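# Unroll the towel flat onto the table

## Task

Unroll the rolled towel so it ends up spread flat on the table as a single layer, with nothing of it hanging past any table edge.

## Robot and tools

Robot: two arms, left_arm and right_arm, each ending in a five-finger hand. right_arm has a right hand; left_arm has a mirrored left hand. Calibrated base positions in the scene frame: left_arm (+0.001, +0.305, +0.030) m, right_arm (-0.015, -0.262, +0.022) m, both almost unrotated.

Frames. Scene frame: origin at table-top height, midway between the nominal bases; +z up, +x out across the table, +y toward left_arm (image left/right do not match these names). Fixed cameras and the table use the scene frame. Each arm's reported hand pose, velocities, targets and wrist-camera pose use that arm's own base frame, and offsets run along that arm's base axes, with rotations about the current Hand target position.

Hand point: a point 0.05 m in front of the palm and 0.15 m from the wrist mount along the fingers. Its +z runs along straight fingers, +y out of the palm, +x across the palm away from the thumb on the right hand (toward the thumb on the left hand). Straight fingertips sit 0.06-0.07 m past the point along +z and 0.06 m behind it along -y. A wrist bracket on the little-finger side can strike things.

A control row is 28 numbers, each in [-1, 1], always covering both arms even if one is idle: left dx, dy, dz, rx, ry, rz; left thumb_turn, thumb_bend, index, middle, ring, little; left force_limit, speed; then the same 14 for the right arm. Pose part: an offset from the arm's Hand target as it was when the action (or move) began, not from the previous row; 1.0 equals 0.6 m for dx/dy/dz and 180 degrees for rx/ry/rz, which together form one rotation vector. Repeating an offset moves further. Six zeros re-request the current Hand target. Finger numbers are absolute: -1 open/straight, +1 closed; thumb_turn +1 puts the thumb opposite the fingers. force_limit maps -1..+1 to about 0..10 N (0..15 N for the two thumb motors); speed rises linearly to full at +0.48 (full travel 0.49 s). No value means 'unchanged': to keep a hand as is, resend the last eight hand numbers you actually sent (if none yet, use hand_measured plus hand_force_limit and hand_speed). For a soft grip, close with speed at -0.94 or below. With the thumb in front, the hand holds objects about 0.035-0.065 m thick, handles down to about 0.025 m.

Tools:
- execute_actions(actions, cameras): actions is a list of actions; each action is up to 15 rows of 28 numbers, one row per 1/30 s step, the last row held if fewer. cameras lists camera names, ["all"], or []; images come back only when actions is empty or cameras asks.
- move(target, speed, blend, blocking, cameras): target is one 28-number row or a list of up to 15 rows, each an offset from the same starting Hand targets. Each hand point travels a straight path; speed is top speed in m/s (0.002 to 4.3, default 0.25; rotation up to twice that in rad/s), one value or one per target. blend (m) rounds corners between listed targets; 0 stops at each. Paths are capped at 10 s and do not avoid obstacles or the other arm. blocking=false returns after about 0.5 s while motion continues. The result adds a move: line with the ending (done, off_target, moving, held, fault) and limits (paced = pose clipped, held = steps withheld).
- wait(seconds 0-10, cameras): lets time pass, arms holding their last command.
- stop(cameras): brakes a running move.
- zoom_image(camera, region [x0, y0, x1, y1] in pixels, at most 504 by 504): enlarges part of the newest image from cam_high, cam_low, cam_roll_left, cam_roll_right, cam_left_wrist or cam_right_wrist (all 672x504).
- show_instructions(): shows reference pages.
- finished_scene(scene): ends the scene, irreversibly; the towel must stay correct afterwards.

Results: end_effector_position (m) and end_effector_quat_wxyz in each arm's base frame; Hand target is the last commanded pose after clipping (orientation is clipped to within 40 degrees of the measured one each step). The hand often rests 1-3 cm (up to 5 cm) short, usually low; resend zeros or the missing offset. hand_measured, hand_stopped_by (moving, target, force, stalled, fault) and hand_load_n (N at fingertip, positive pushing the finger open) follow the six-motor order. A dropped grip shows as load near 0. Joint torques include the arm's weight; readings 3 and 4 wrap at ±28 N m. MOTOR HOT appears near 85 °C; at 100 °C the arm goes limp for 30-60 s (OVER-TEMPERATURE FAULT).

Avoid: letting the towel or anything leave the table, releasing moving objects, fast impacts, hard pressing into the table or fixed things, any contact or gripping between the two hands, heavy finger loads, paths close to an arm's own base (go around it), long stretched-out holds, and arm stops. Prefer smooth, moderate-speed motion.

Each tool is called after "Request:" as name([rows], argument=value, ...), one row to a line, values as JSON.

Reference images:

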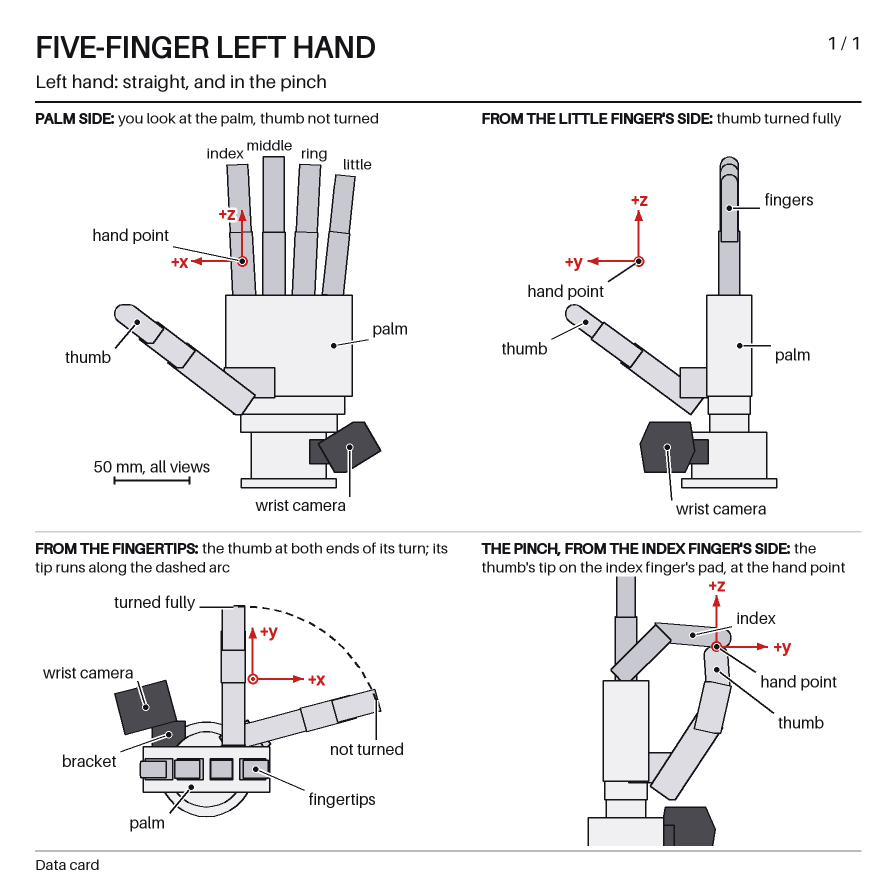

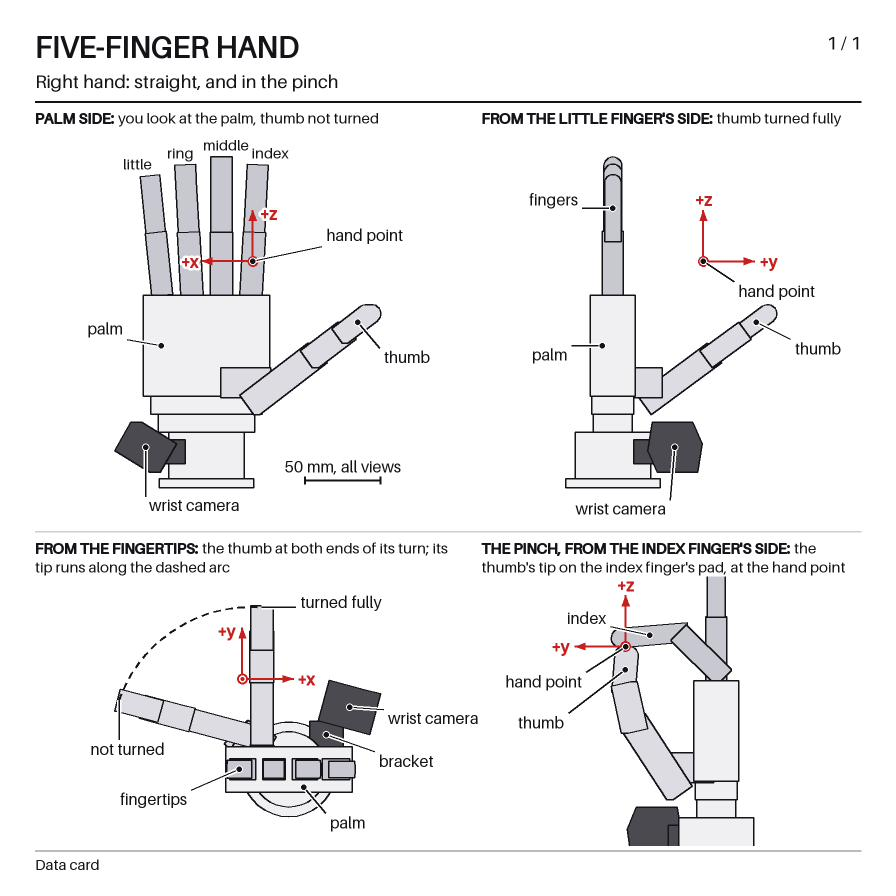

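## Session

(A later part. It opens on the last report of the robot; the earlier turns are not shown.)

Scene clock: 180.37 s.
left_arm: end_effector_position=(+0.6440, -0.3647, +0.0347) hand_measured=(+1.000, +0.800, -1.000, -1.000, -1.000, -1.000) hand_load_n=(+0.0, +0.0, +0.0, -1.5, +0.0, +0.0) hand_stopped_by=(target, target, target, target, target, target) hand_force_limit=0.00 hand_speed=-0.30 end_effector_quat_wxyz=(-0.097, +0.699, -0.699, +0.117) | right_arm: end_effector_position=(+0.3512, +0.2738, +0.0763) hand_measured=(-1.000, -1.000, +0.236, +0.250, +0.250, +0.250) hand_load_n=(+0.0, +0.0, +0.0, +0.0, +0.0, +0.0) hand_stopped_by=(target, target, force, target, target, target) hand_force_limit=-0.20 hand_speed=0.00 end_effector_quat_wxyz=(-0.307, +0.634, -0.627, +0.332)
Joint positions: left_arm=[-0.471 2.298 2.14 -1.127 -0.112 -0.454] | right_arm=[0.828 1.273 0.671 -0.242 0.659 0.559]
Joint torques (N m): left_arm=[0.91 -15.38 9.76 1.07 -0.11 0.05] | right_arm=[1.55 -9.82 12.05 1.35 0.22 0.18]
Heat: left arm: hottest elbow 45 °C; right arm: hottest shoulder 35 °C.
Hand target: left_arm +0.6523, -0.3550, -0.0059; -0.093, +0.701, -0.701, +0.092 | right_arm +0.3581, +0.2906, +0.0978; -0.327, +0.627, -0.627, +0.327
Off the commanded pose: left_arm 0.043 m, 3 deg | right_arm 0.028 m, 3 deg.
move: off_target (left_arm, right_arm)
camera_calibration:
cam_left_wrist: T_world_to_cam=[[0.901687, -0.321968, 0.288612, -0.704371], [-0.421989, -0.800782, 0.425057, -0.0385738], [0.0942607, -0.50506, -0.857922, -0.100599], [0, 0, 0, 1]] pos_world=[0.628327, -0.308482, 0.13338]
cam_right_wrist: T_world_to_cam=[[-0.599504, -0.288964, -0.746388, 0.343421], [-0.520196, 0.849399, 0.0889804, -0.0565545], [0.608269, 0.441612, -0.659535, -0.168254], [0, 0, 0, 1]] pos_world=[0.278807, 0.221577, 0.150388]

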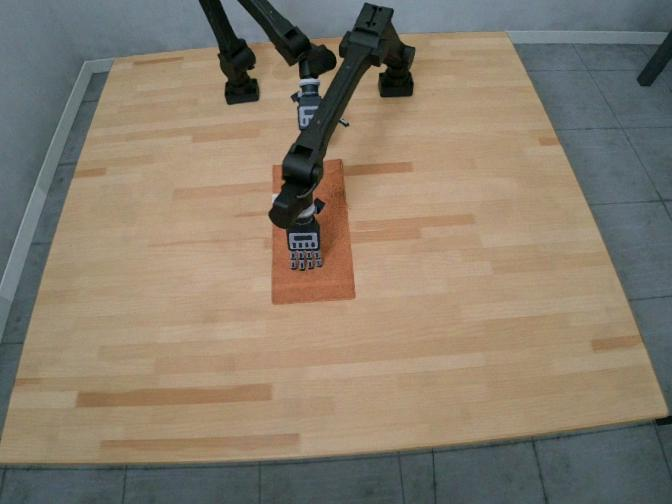

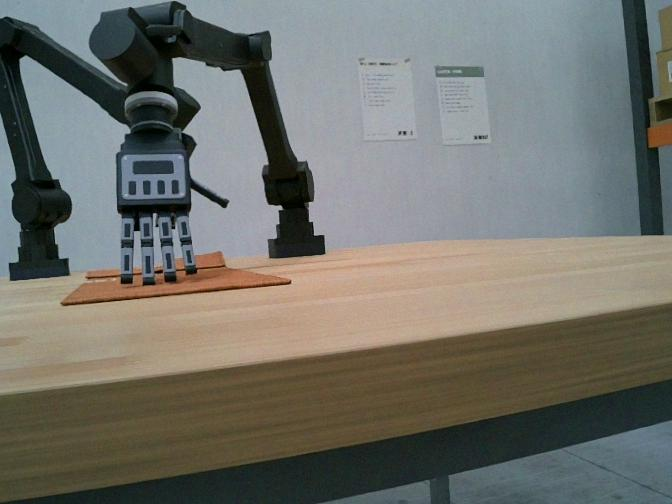

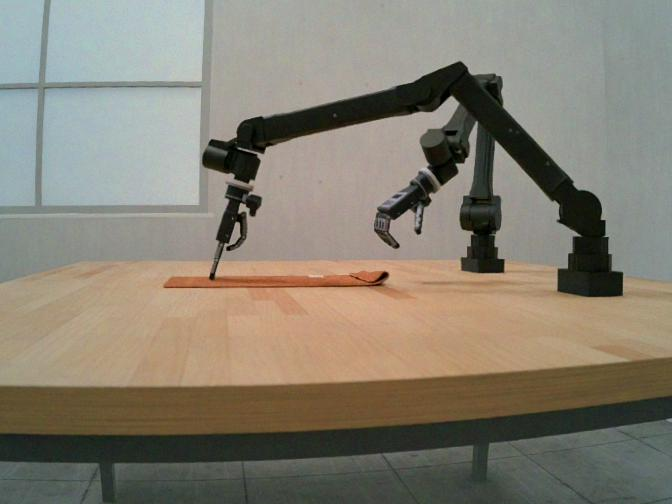

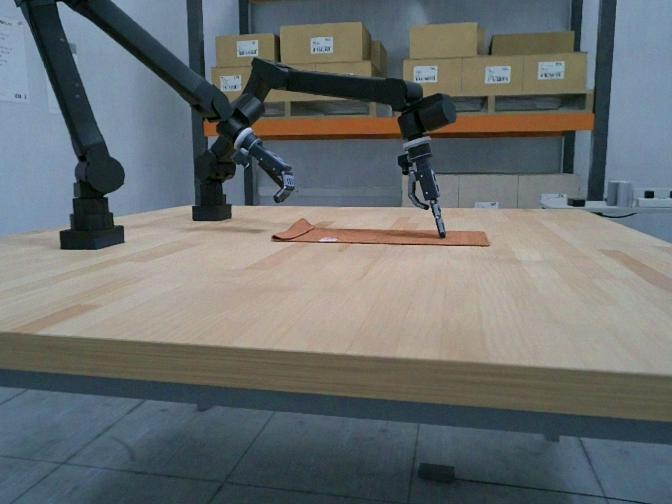

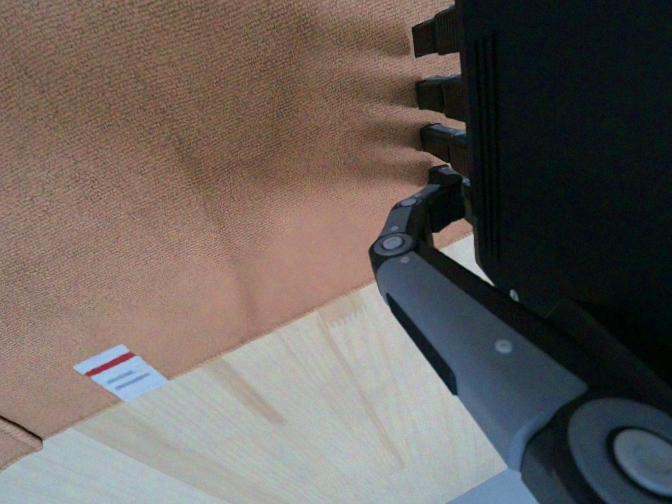

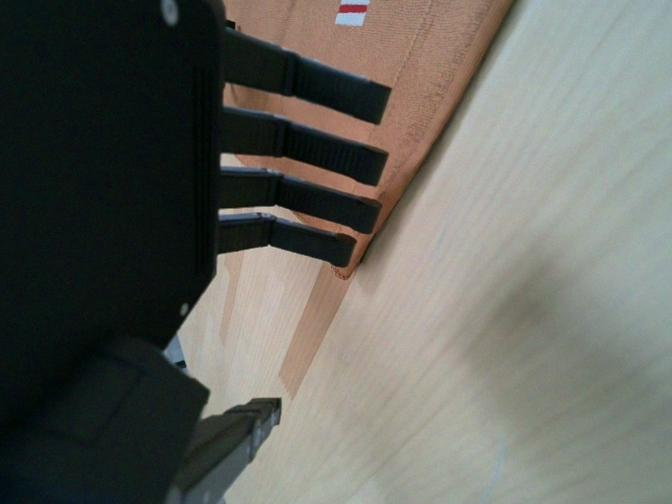

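Request:
move([
  [0,0,0,0,0,0,1,0.8,-1,-1,-1,-1,0,-0.3,0.1865,-0.003,-0.02,0,0,0,-1,-1,0.25,0.25,0.25,0.25,-0.2,0],
  [0,0,0,0,0,0,1,0.8,-1,-1,-1,-1,0,-0.3,0.1865,-0.003,-0.18,0,0,0,-1,-1,0.25,0.25,0.25,0.25,-0.2,0],
  [0,0,0,0,0,0,1,0.8,-1,-1,-1,-1,0,-0.3,0.07,-0.003,-0.18,0,0,0,-1,-1,0.25,0.25,0.25,0.25,-0.2,0],
], speed=[0.15,0.1,0.06], cameras=["all"])

Request:
zoom_image(camera="cam_roll_right", region=[240, 150, 400, 260])

Request:
zoom_image(camera="cam_roll_left", region=[300, 190, 460, 300])

Scene clock: 185.53 s.
left_arm: end_effector_position=(+0.6439, -0.3647, +0.0346) hand_measured=(+1.000, +0.800, -1.000, -1.000, -1.000, -1.000) hand_load_n=(+0.0, +0.0, +0.0, -1.5, +0.0, +0.0) hand_stopped_by=(target, target, target, target, target, target) hand_force_limit=0.00 hand_speed=-0.30 end_effector_quat_wxyz=(-0.097, +0.698, -0.699, +0.117) | right_arm: end_effector_position=(+0.4197, +0.2894, +0.0068) hand_measured=(-1.000, -1.000, +0.236, +0.250, +0.250, +0.250) hand_load_n=(-0.5, +0.0, +0.0, +1.0, +0.0, +0.0) hand_stopped_by=(target, target, force, target, target, target) hand_force_limit=-0.20 hand_speed=0.00 end_effector_quat_wxyz=(-0.343, +0.610, -0.630, +0.336)
Joint positions: left_arm=[-0.471 2.298 2.141 -1.129 -0.112 -0.454] | right_arm=[0.732 1.578 0.68 0.185 0.603 0.482]
Joint torques (N m): left_arm=[0.91 -15.09 9.7 0.94 -0.11 0.06] | right_arm=[2.14 -11.4 4.71 1.37 -0.04 0.18]
Heat: left arm: hottest elbow 46 °C; right arm: hottest shoulder 35 °C.
Hand target: left_arm +0.6522, -0.3550, -0.0060; -0.093, +0.701, -0.701, +0.092 | right_arm +0.4002, +0.2888, -0.0100; -0.327, +0.626, -0.627, +0.327
Off the commanded pose: left_arm 0.042 m, 3 deg | right_arm 0.026 m, 3 deg.
move: off_target (left_arm, right_arm)
camera_calibration:
cam_left_wrist: T_world_to_cam=[[0.901759, -0.322448, 0.287849, -0.704524], [-0.422014, -0.800787, 0.425023, -0.0384707], [0.0934581, -0.504745, -0.858195, -0.100056], [0, 0, 0, 1]] pos_world=[0.628427, -0.308482, 0.13328]
cam_right_wrist: T_world_to_cam=[[-0.553039, -0.237954, -0.798452, 0.303145], [-0.515812, 0.850385, 0.10384, -0.0302253], [0.654283, 0.469279, -0.593035, -0.290386], [0, 0, 0, 1]] pos_world=[0.342055, 0.234109, 0.0729759]

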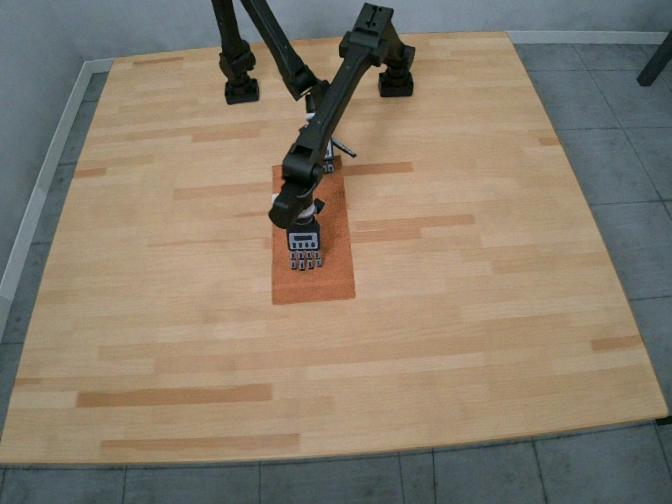

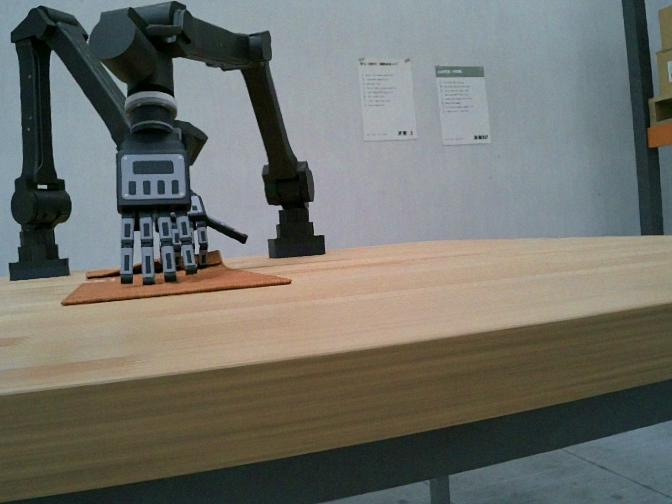

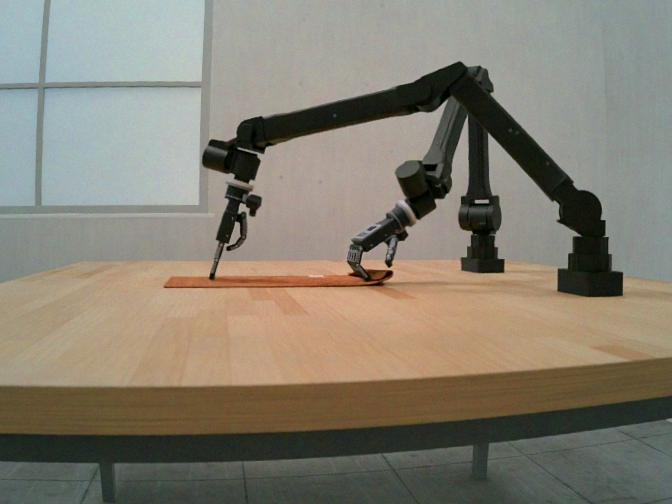

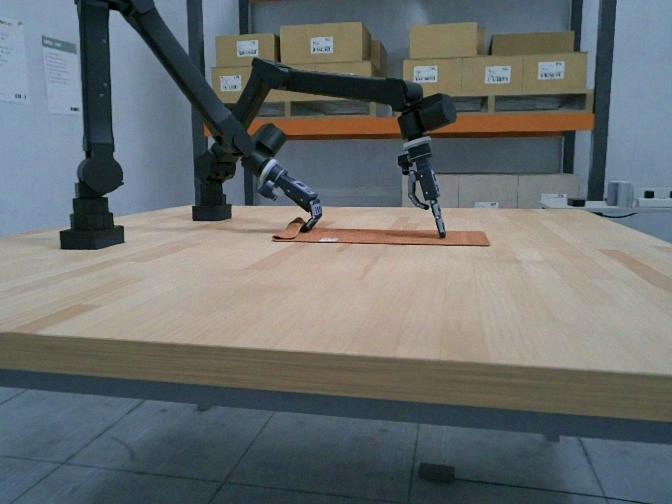

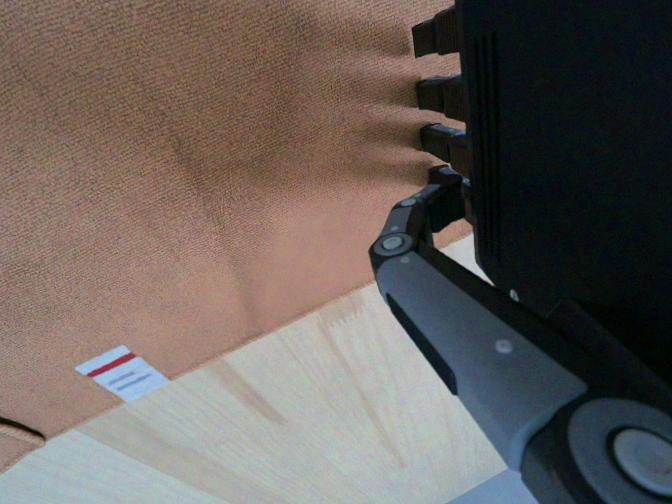

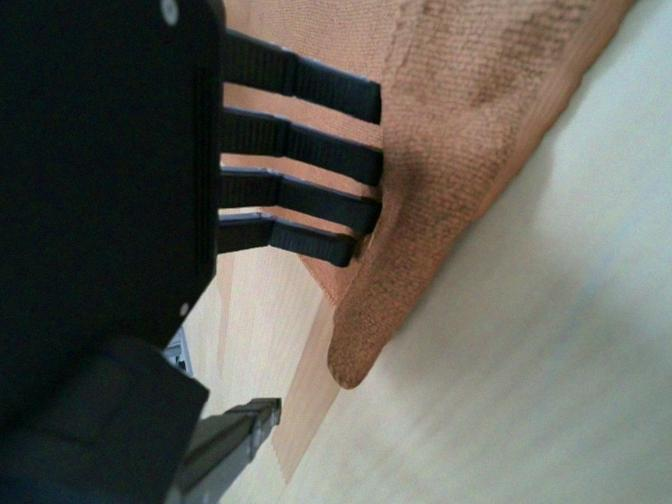

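Scaled by 3.150.

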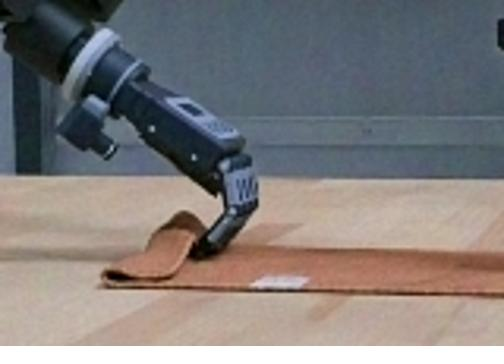

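Scaled by 3.150.

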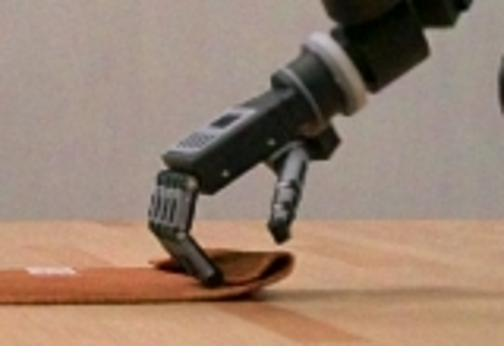

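Request:
move([
  [0,0,0,0,0,0,1,0.8,-1,-1,-1,-1,0,-0.3,-0.1,0,0.005,0,0,0,-1,-1,0.25,0.25,0.25,0.25,-0.2,0],
  [0,0,0,0,0,0,1,0.8,-1,-1,-1,-1,0,-0.3,-0.2,0,0.03,0,0,0,-1,-1,0.25,0.25,0.25,0.25,-0.2,0],
], speed=[0.08,0.1], cameras=["all"])

Request:
zoom_image(camera="cam_roll_right", region=[220, 150, 380, 260])

Request:
zoom_image(camera="cam_roll_left", region=[320, 190, 480, 300])

Request:
zoom_image(camera="cam_high", region=[250, 110, 410, 290])

Scene clock: 188.60 s.
left_arm: end_effector_position=(+0.6439, -0.3647, +0.0346) hand_measured=(+1.000, +0.800, -1.000, -1.000, -1.000, -1.000) hand_load_n=(+0.0, +0.0, +0.0, -1.0, +0.0, +0.0) hand_stopped_by=(target, target, target, target, target, target) hand_force_limit=0.00 hand_speed=-0.30 end_effector_quat_wxyz=(-0.097, +0.698, -0.699, +0.117) | right_arm: end_effector_position=(+0.2854, +0.2883, +0.0068) hand_measured=(-1.000, -1.000, +0.236, +0.250, +0.250, +0.250) hand_load_n=(+0.0, +0.0, -0.5, +0.0, +0.0, +0.0) hand_stopped_by=(target, target, force, target, target, target) hand_force_limit=-0.20 hand_speed=0.00 end_effector_quat_wxyz=(-0.326, +0.625, -0.628, +0.329)
Joint positions: left_arm=[-0.471 2.298 2.141 -1.129 -0.112 -0.454] | right_arm=[1.018 1.361 0.504 -0.071 0.778 0.75]
Joint torques (N m): left_arm=[0.91 -15.03 9.7 0.95 -0.11 0.06] | right_arm=[1.49 -9.29 6.49 1.18 0.47 0.17]
Heat: left arm: hottest elbow 46 °C; right arm: hottest shoulder 35 °C.
Hand target: left_arm +0.6522, -0.3550, -0.0060; -0.093, +0.701, -0.701, +0.092 | right_arm +0.2801, +0.2888, +0.0078; -0.327, +0.627, -0.627, +0.327
Off the commanded pose: left_arm 0.043 m, 3 deg | right_arm 0.005 m, 0 deg.
move: off_target (left_arm)
camera_calibration:
cam_left_wrist: T_world_to_cam=[[0.901759, -0.322448, 0.287849, -0.704524], [-0.422014, -0.800787, 0.425023, -0.0384707], [0.0934581, -0.504745, -0.858195, -0.100056], [0, 0, 0, 1]] pos_world=[0.628427, -0.308482, 0.13328]
cam_right_wrist: T_world_to_cam=[[-0.578669, -0.264978, -0.771316, 0.243484], [-0.525339, 0.844513, 0.104003, -0.0941504], [0.623828, 0.465386, -0.627897, -0.191918], [0, 0, 0, 1]] pos_world=[0.211159, 0.233345, 0.0770909]

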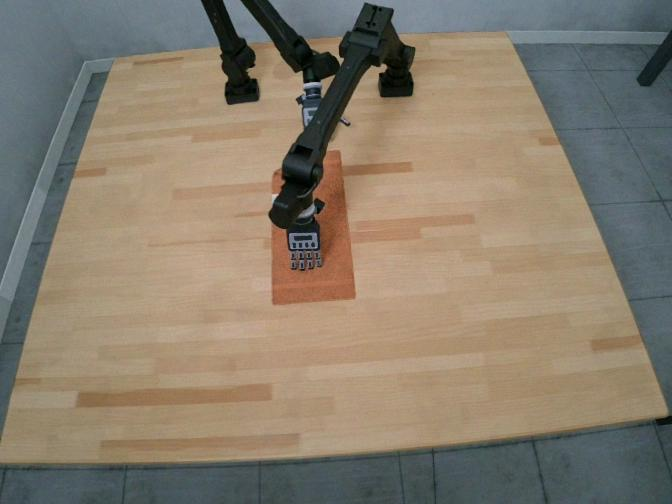

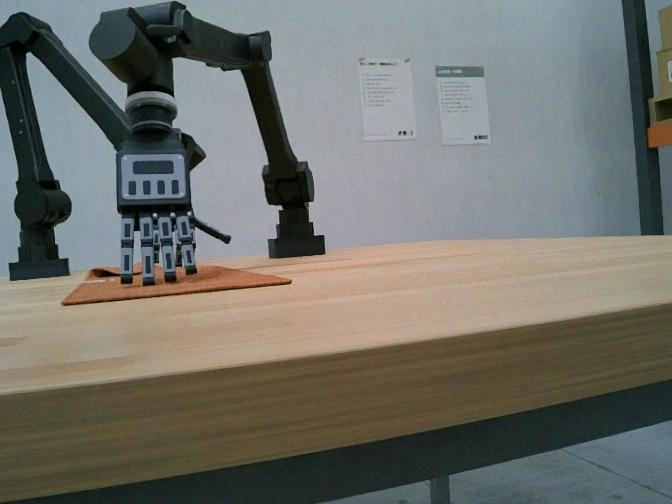

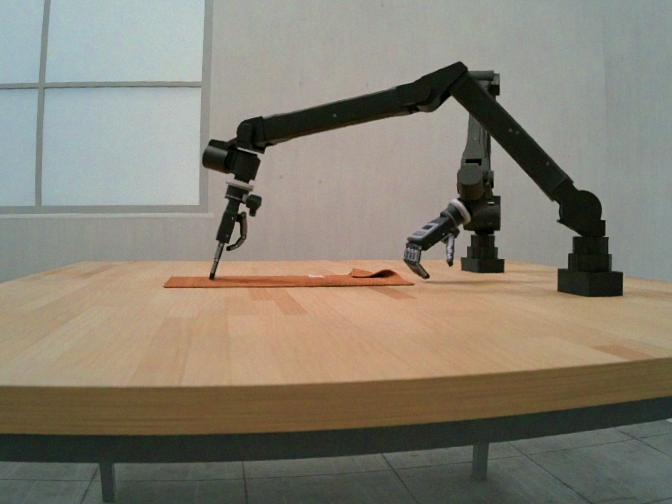

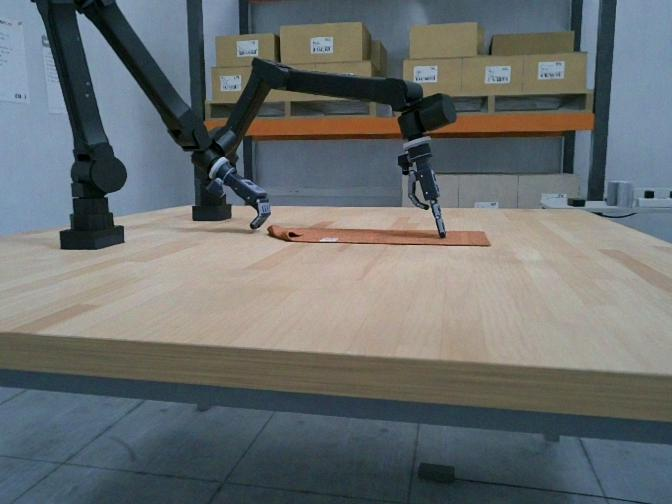

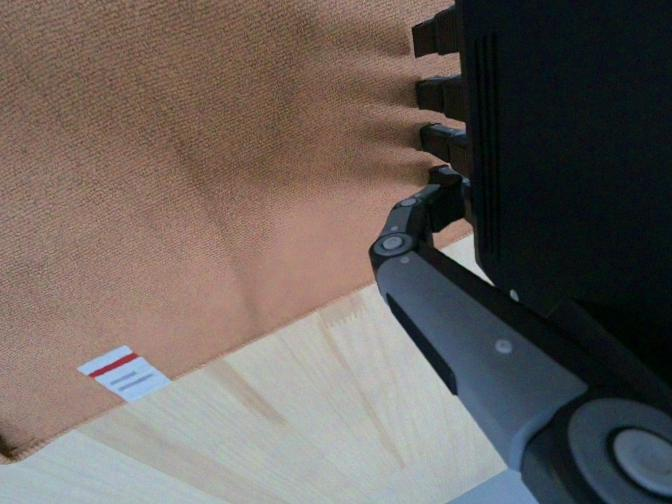

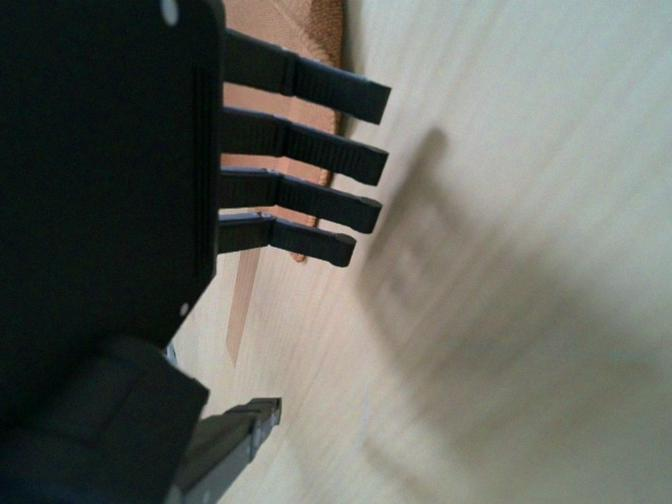

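Scaled by 3.150.

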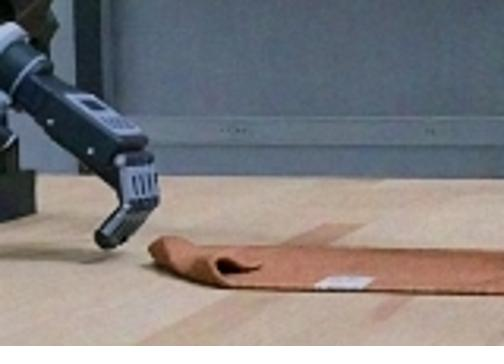

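Scaled by 3.150.

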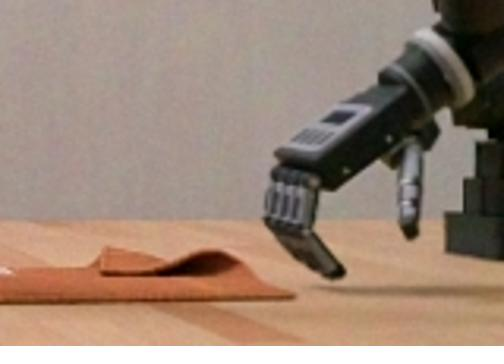

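Scaled by 2.800.

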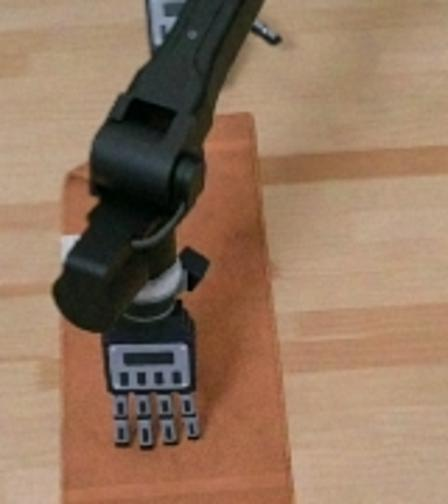

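Request:
move([
  [0,0,0,0,0,0,1,0.8,-1,-1,-1,-1,0,-0.3,0,0,0.12,0,0,0,-1,-1,0.25,0.25,0.25,0.25,-0.2,0],
  [0,0,0,0,0,0,1,0.8,-1,-1,-1,-1,0,-0.3,0.3065,-0.2,0.12,0,0,0,-1,-1,0.25,0.25,0.25,0.25,-0.2,0],
  [0,0,0,0,0,0,1,0.8,-1,-1,-1,-1,0,-0.3,0.3065,-0.2,0.0,0,0,0,-1,-1,0.25,0.25,0.25,0.25,-0.2,0],
], speed=[0.12,0.15,0.08], blend=[0.02,0,0], cameras=["all"])

Request:
zoom_image(camera="cam_roll_right", region=[220, 150, 380, 260])

Request:
zoom_image(camera="cam_high", region=[250, 110, 410, 290])

Scene clock: 193.43 s.
left_arm: end_effector_position=(+0.6439, -0.3647, +0.0346) hand_measured=(+1.000, +0.800, -1.000, -1.000, -1.000, -1.000) hand_load_n=(+0.0, +0.0, +0.0, -1.5, +0.0, +0.0) hand_stopped_by=(target, target, target, target, target, target) hand_force_limit=0.00 hand_speed=-0.30 end_effector_quat_wxyz=(-0.097, +0.698, -0.699, +0.117) | right_arm: end_effector_position=(+0.4645, +0.1736, +0.0193) hand_measured=(-1.000, -1.000, +0.236, +0.250, +0.250, +0.250) hand_load_n=(+0.0, +0.0, +0.0, +0.0, +0.0, +0.0) hand_stopped_by=(target, target, force, target, target, target) hand_force_limit=-0.20 hand_speed=0.00 end_effector_quat_wxyz=(-0.334, +0.623, -0.628, +0.326)
Joint positions: left_arm=[-0.471 2.298 2.141 -1.129 -0.112 -0.454] | right_arm=[0.396 1.491 0.624 0.233 0.318 0.243]
Joint torques (N m): left_arm=[0.91 -15.03 9.7 0.92 -0.11 0.06] | right_arm=[-0.15 -9.23 6.64 3.25 -0.03 -0.03]
Heat: left arm: hottest elbow 47 °C; right arm: hottest shoulder 34 °C.
Hand target: left_arm +0.6522, -0.3550, -0.0060; -0.093, +0.701, -0.701, +0.092 | right_arm +0.4639, +0.1687, +0.0077; -0.327, +0.627, -0.627, +0.327
Off the commanded pose: left_arm 0.043 m, 3 deg | right_arm 0.012 m, 1 deg.
move: off_target (left_arm, right_arm)
camera_calibration:
cam_left_wrist: T_world_to_cam=[[0.901759, -0.322448, 0.287849, -0.704524], [-0.422014, -0.800787, 0.425023, -0.0384707], [0.0934581, -0.504745, -0.858195, -0.100056], [0, 0, 0, 1]] pos_world=[0.628427, -0.308482, 0.13328]
cam_right_wrist: T_world_to_cam=[[-0.571437, -0.255071, -0.779999, 0.321417], [-0.529032, 0.841109, 0.11252, 0.0977027], [0.627364, 0.476942, -0.615581, -0.246294], [0, 0, 0, 1]] pos_world=[0.389874, 0.117274, 0.0880971]

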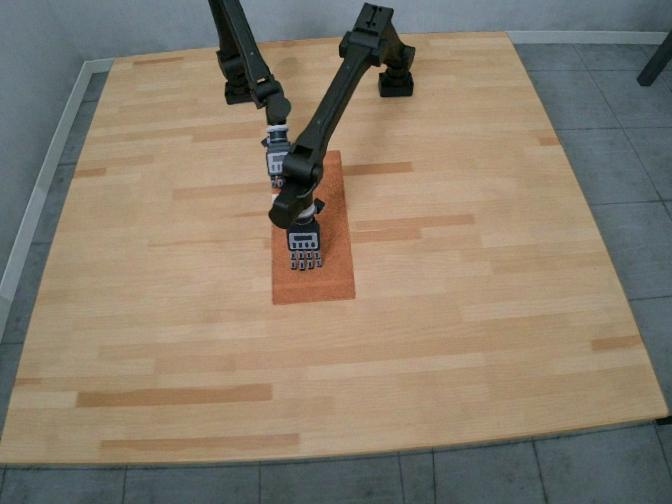

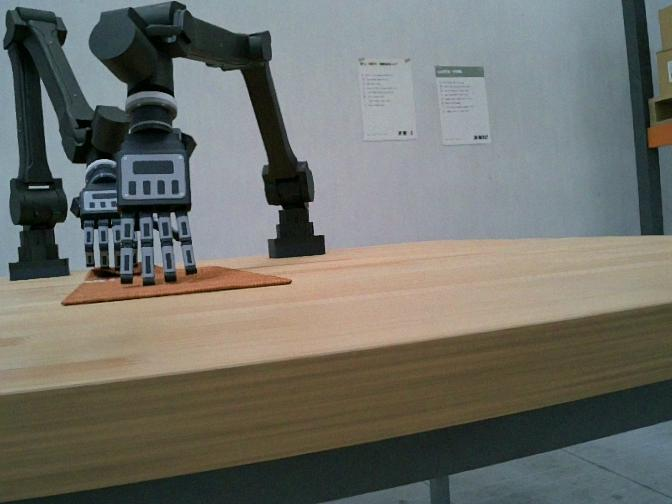

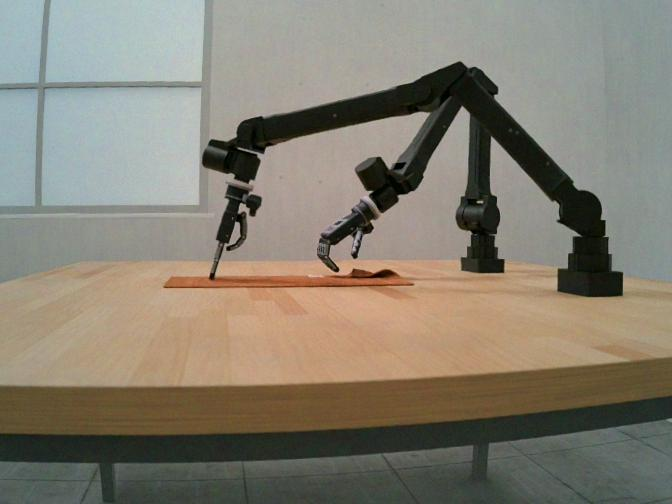

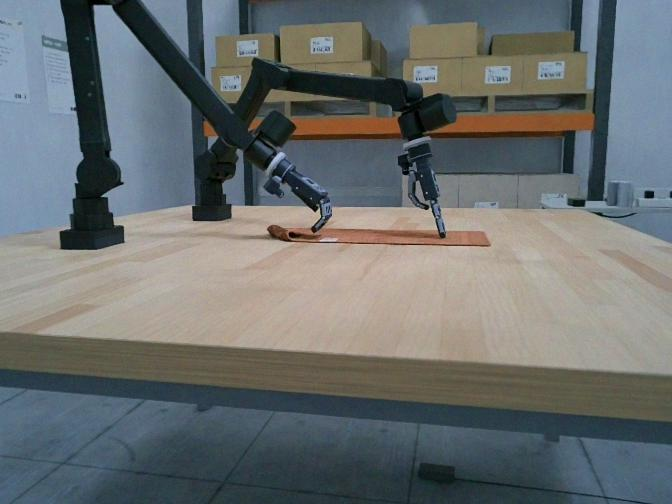

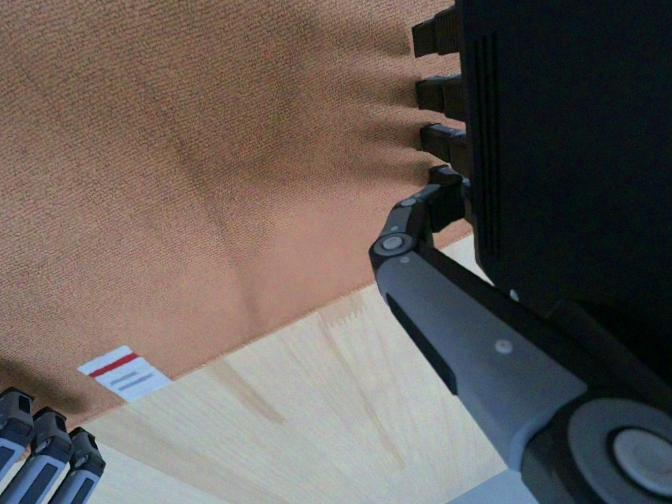

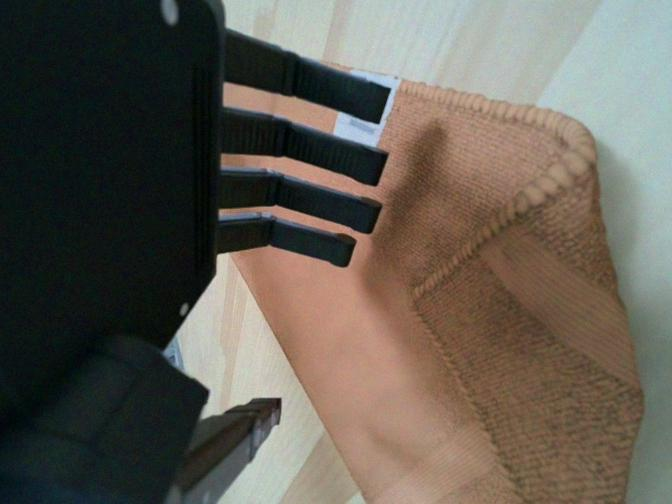

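Scaled by 3.150.

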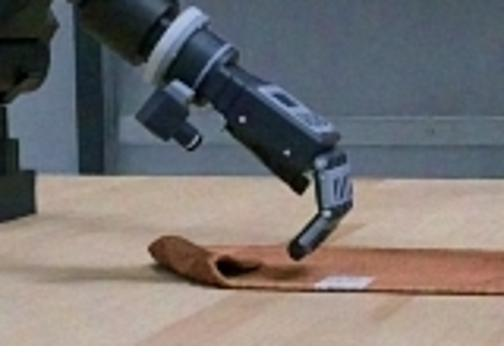

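Scaled by 2.800.

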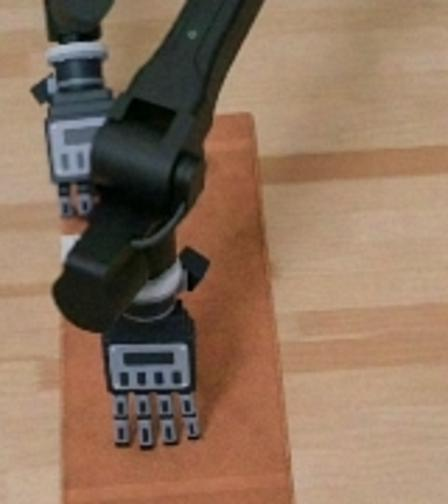

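Request:
move([
  [0,0,0,0,0,0,1,0.8,-1,-1,-1,-1,0,-0.3,0,0,-0.03,0,0,0,-1,-1,0.25,0.25,0.25,0.25,-0.2,0],
  [0,0,0,0,0,0,1,0.8,-1,-1,-1,-1,0,-0.3,-0.22,0,-0.026,0,0,0,-1,-1,0.25,0.25,0.25,0.25,-0.2,0],
  [0,0,0,0,0,0,1,0.8,-1,-1,-1,-1,0,-0.3,-0.33,0.0,0.0,0,0,0,-1,-1,0.25,0.25,0.25,0.25,-0.2,0],
  [0,0,0,0,0,0,1,0.8,-1,-1,-1,-1,0,-0.3,-0.36,0.0,0.2,0,0,0,-1,-1,0.25,0.25,0.25,0.25,-0.2,0],
], speed=[0.08,0.08,0.1,0.15], cameras=["all"])

Request:
zoom_image(camera="cam_roll_right", region=[220, 150, 380, 260])

Request:
zoom_image(camera="cam_high", region=[250, 110, 410, 290])

Scene clock: 199.87 s.
left_arm: end_effector_position=(+0.6439, -0.3647, +0.0346) hand_measured=(+1.000, +0.800, -1.000, -1.000, -1.000, -1.000) hand_load_n=(+0.0, +0.0, +0.0, -1.0, +0.0, +0.0) hand_stopped_by=(target, target, target, target, target, target) hand_force_limit=0.00 hand_speed=-0.30 end_effector_quat_wxyz=(-0.097, +0.698, -0.699, +0.117) | right_arm: end_effector_position=(+0.2421, +0.1565, +0.1007) hand_measured=(-1.000, -1.000, +0.236, +0.250, +0.250, +0.250) hand_load_n=(+0.0, +0.0, +0.0, +0.0, +0.0, +0.0) hand_stopped_by=(target, target, force, target, target, target) hand_force_limit=-0.20 hand_speed=0.00 end_effector_quat_wxyz=(-0.303, +0.637, -0.627, +0.330)
Joint positions: left_arm=[-0.471 2.298 2.141 -1.129 -0.112 -0.454] | right_arm=[0.83 0.649 0.407 -0.612 0.656 0.559]
Joint torques (N m): left_arm=[0.91 -15.03 9.7 0.92 -0.11 0.06] | right_arm=[1.61 -2.49 14 1.35 0.38 0.18]
Heat: left arm: hottest elbow 47 °C; right arm: hottest shoulder 34 °C.
Hand target: left_arm +0.6522, -0.3550, -0.0060; -0.093, +0.701, -0.701, +0.092 | right_arm +0.2479, +0.1687, +0.1278; -0.327, +0.627, -0.627, +0.327
Off the commanded pose: left_arm 0.043 m, 3 deg | right_arm 0.030 m, 3 deg.
move: off_target (left_arm, right_arm)
camera_calibration:
cam_left_wrist: T_world_to_cam=[[0.901759, -0.322448, 0.287849, -0.704524], [-0.422014, -0.800787, 0.425023, -0.0384707], [0.0934581, -0.504745, -0.858195, -0.100056], [0, 0, 0, 1]] pos_world=[0.628427, -0.308482, 0.13328]
cam_right_wrist: T_world_to_cam=[[-0.604669, -0.29482, -0.739903, 0.263717], [-0.522494, 0.847973, 0.089116, -0.0151188], [0.601145, 0.440481, -0.666785, -0.0313134], [0, 0, 0, 1]] pos_world=[0.170386, 0.104362, 0.175593]

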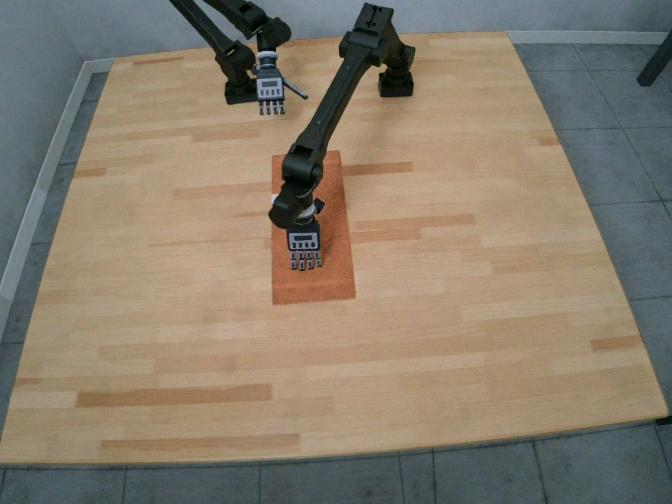

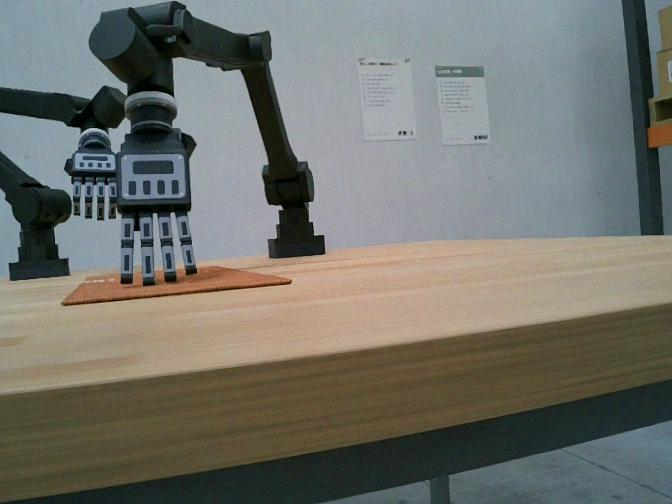

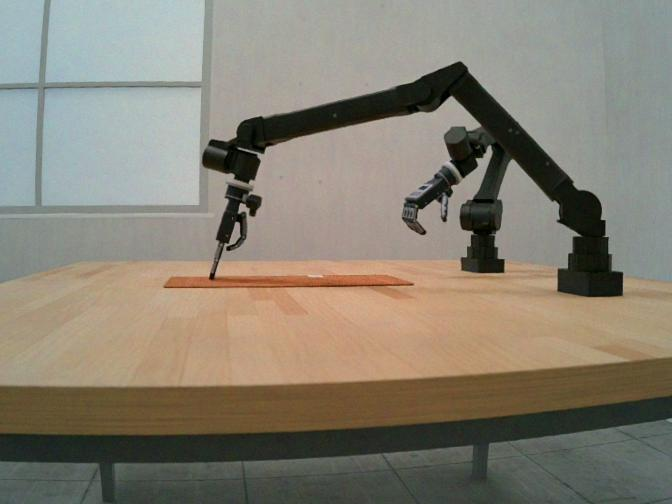

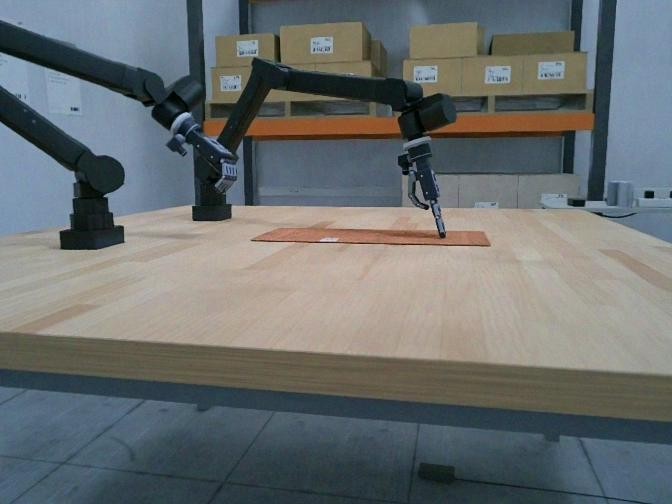

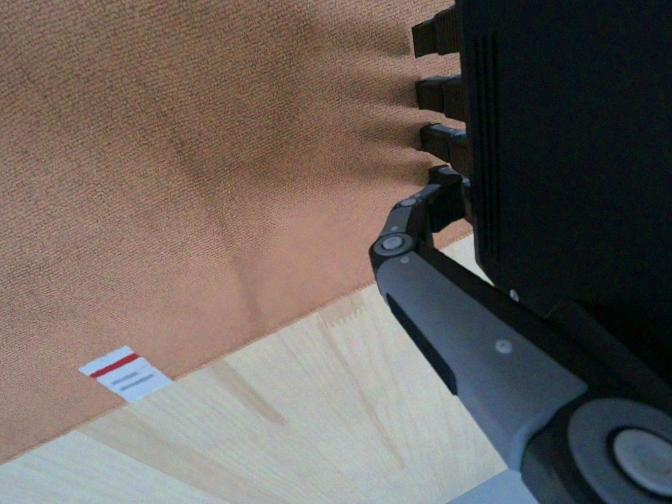

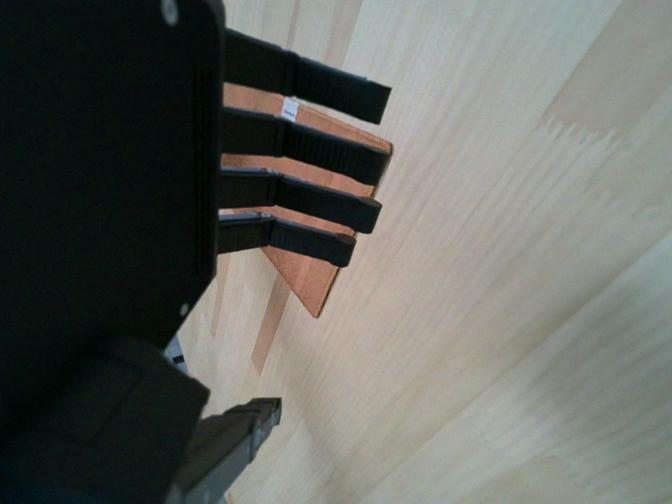

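Scaled by 3.150.

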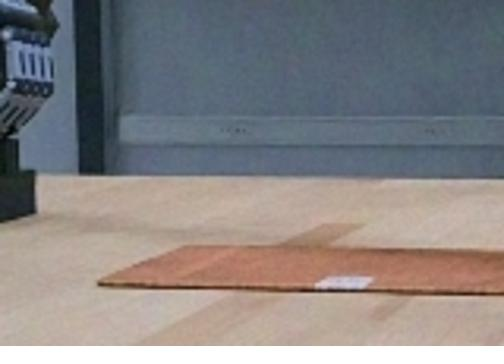

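Scaled by 2.800.

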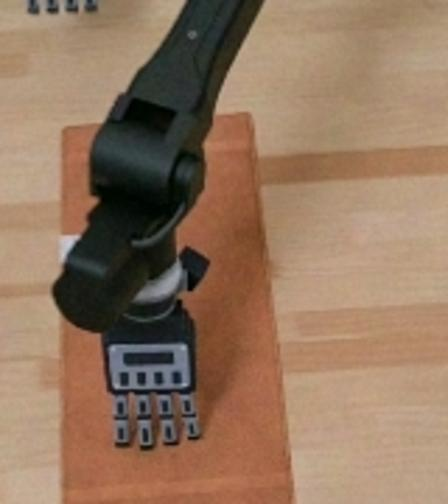

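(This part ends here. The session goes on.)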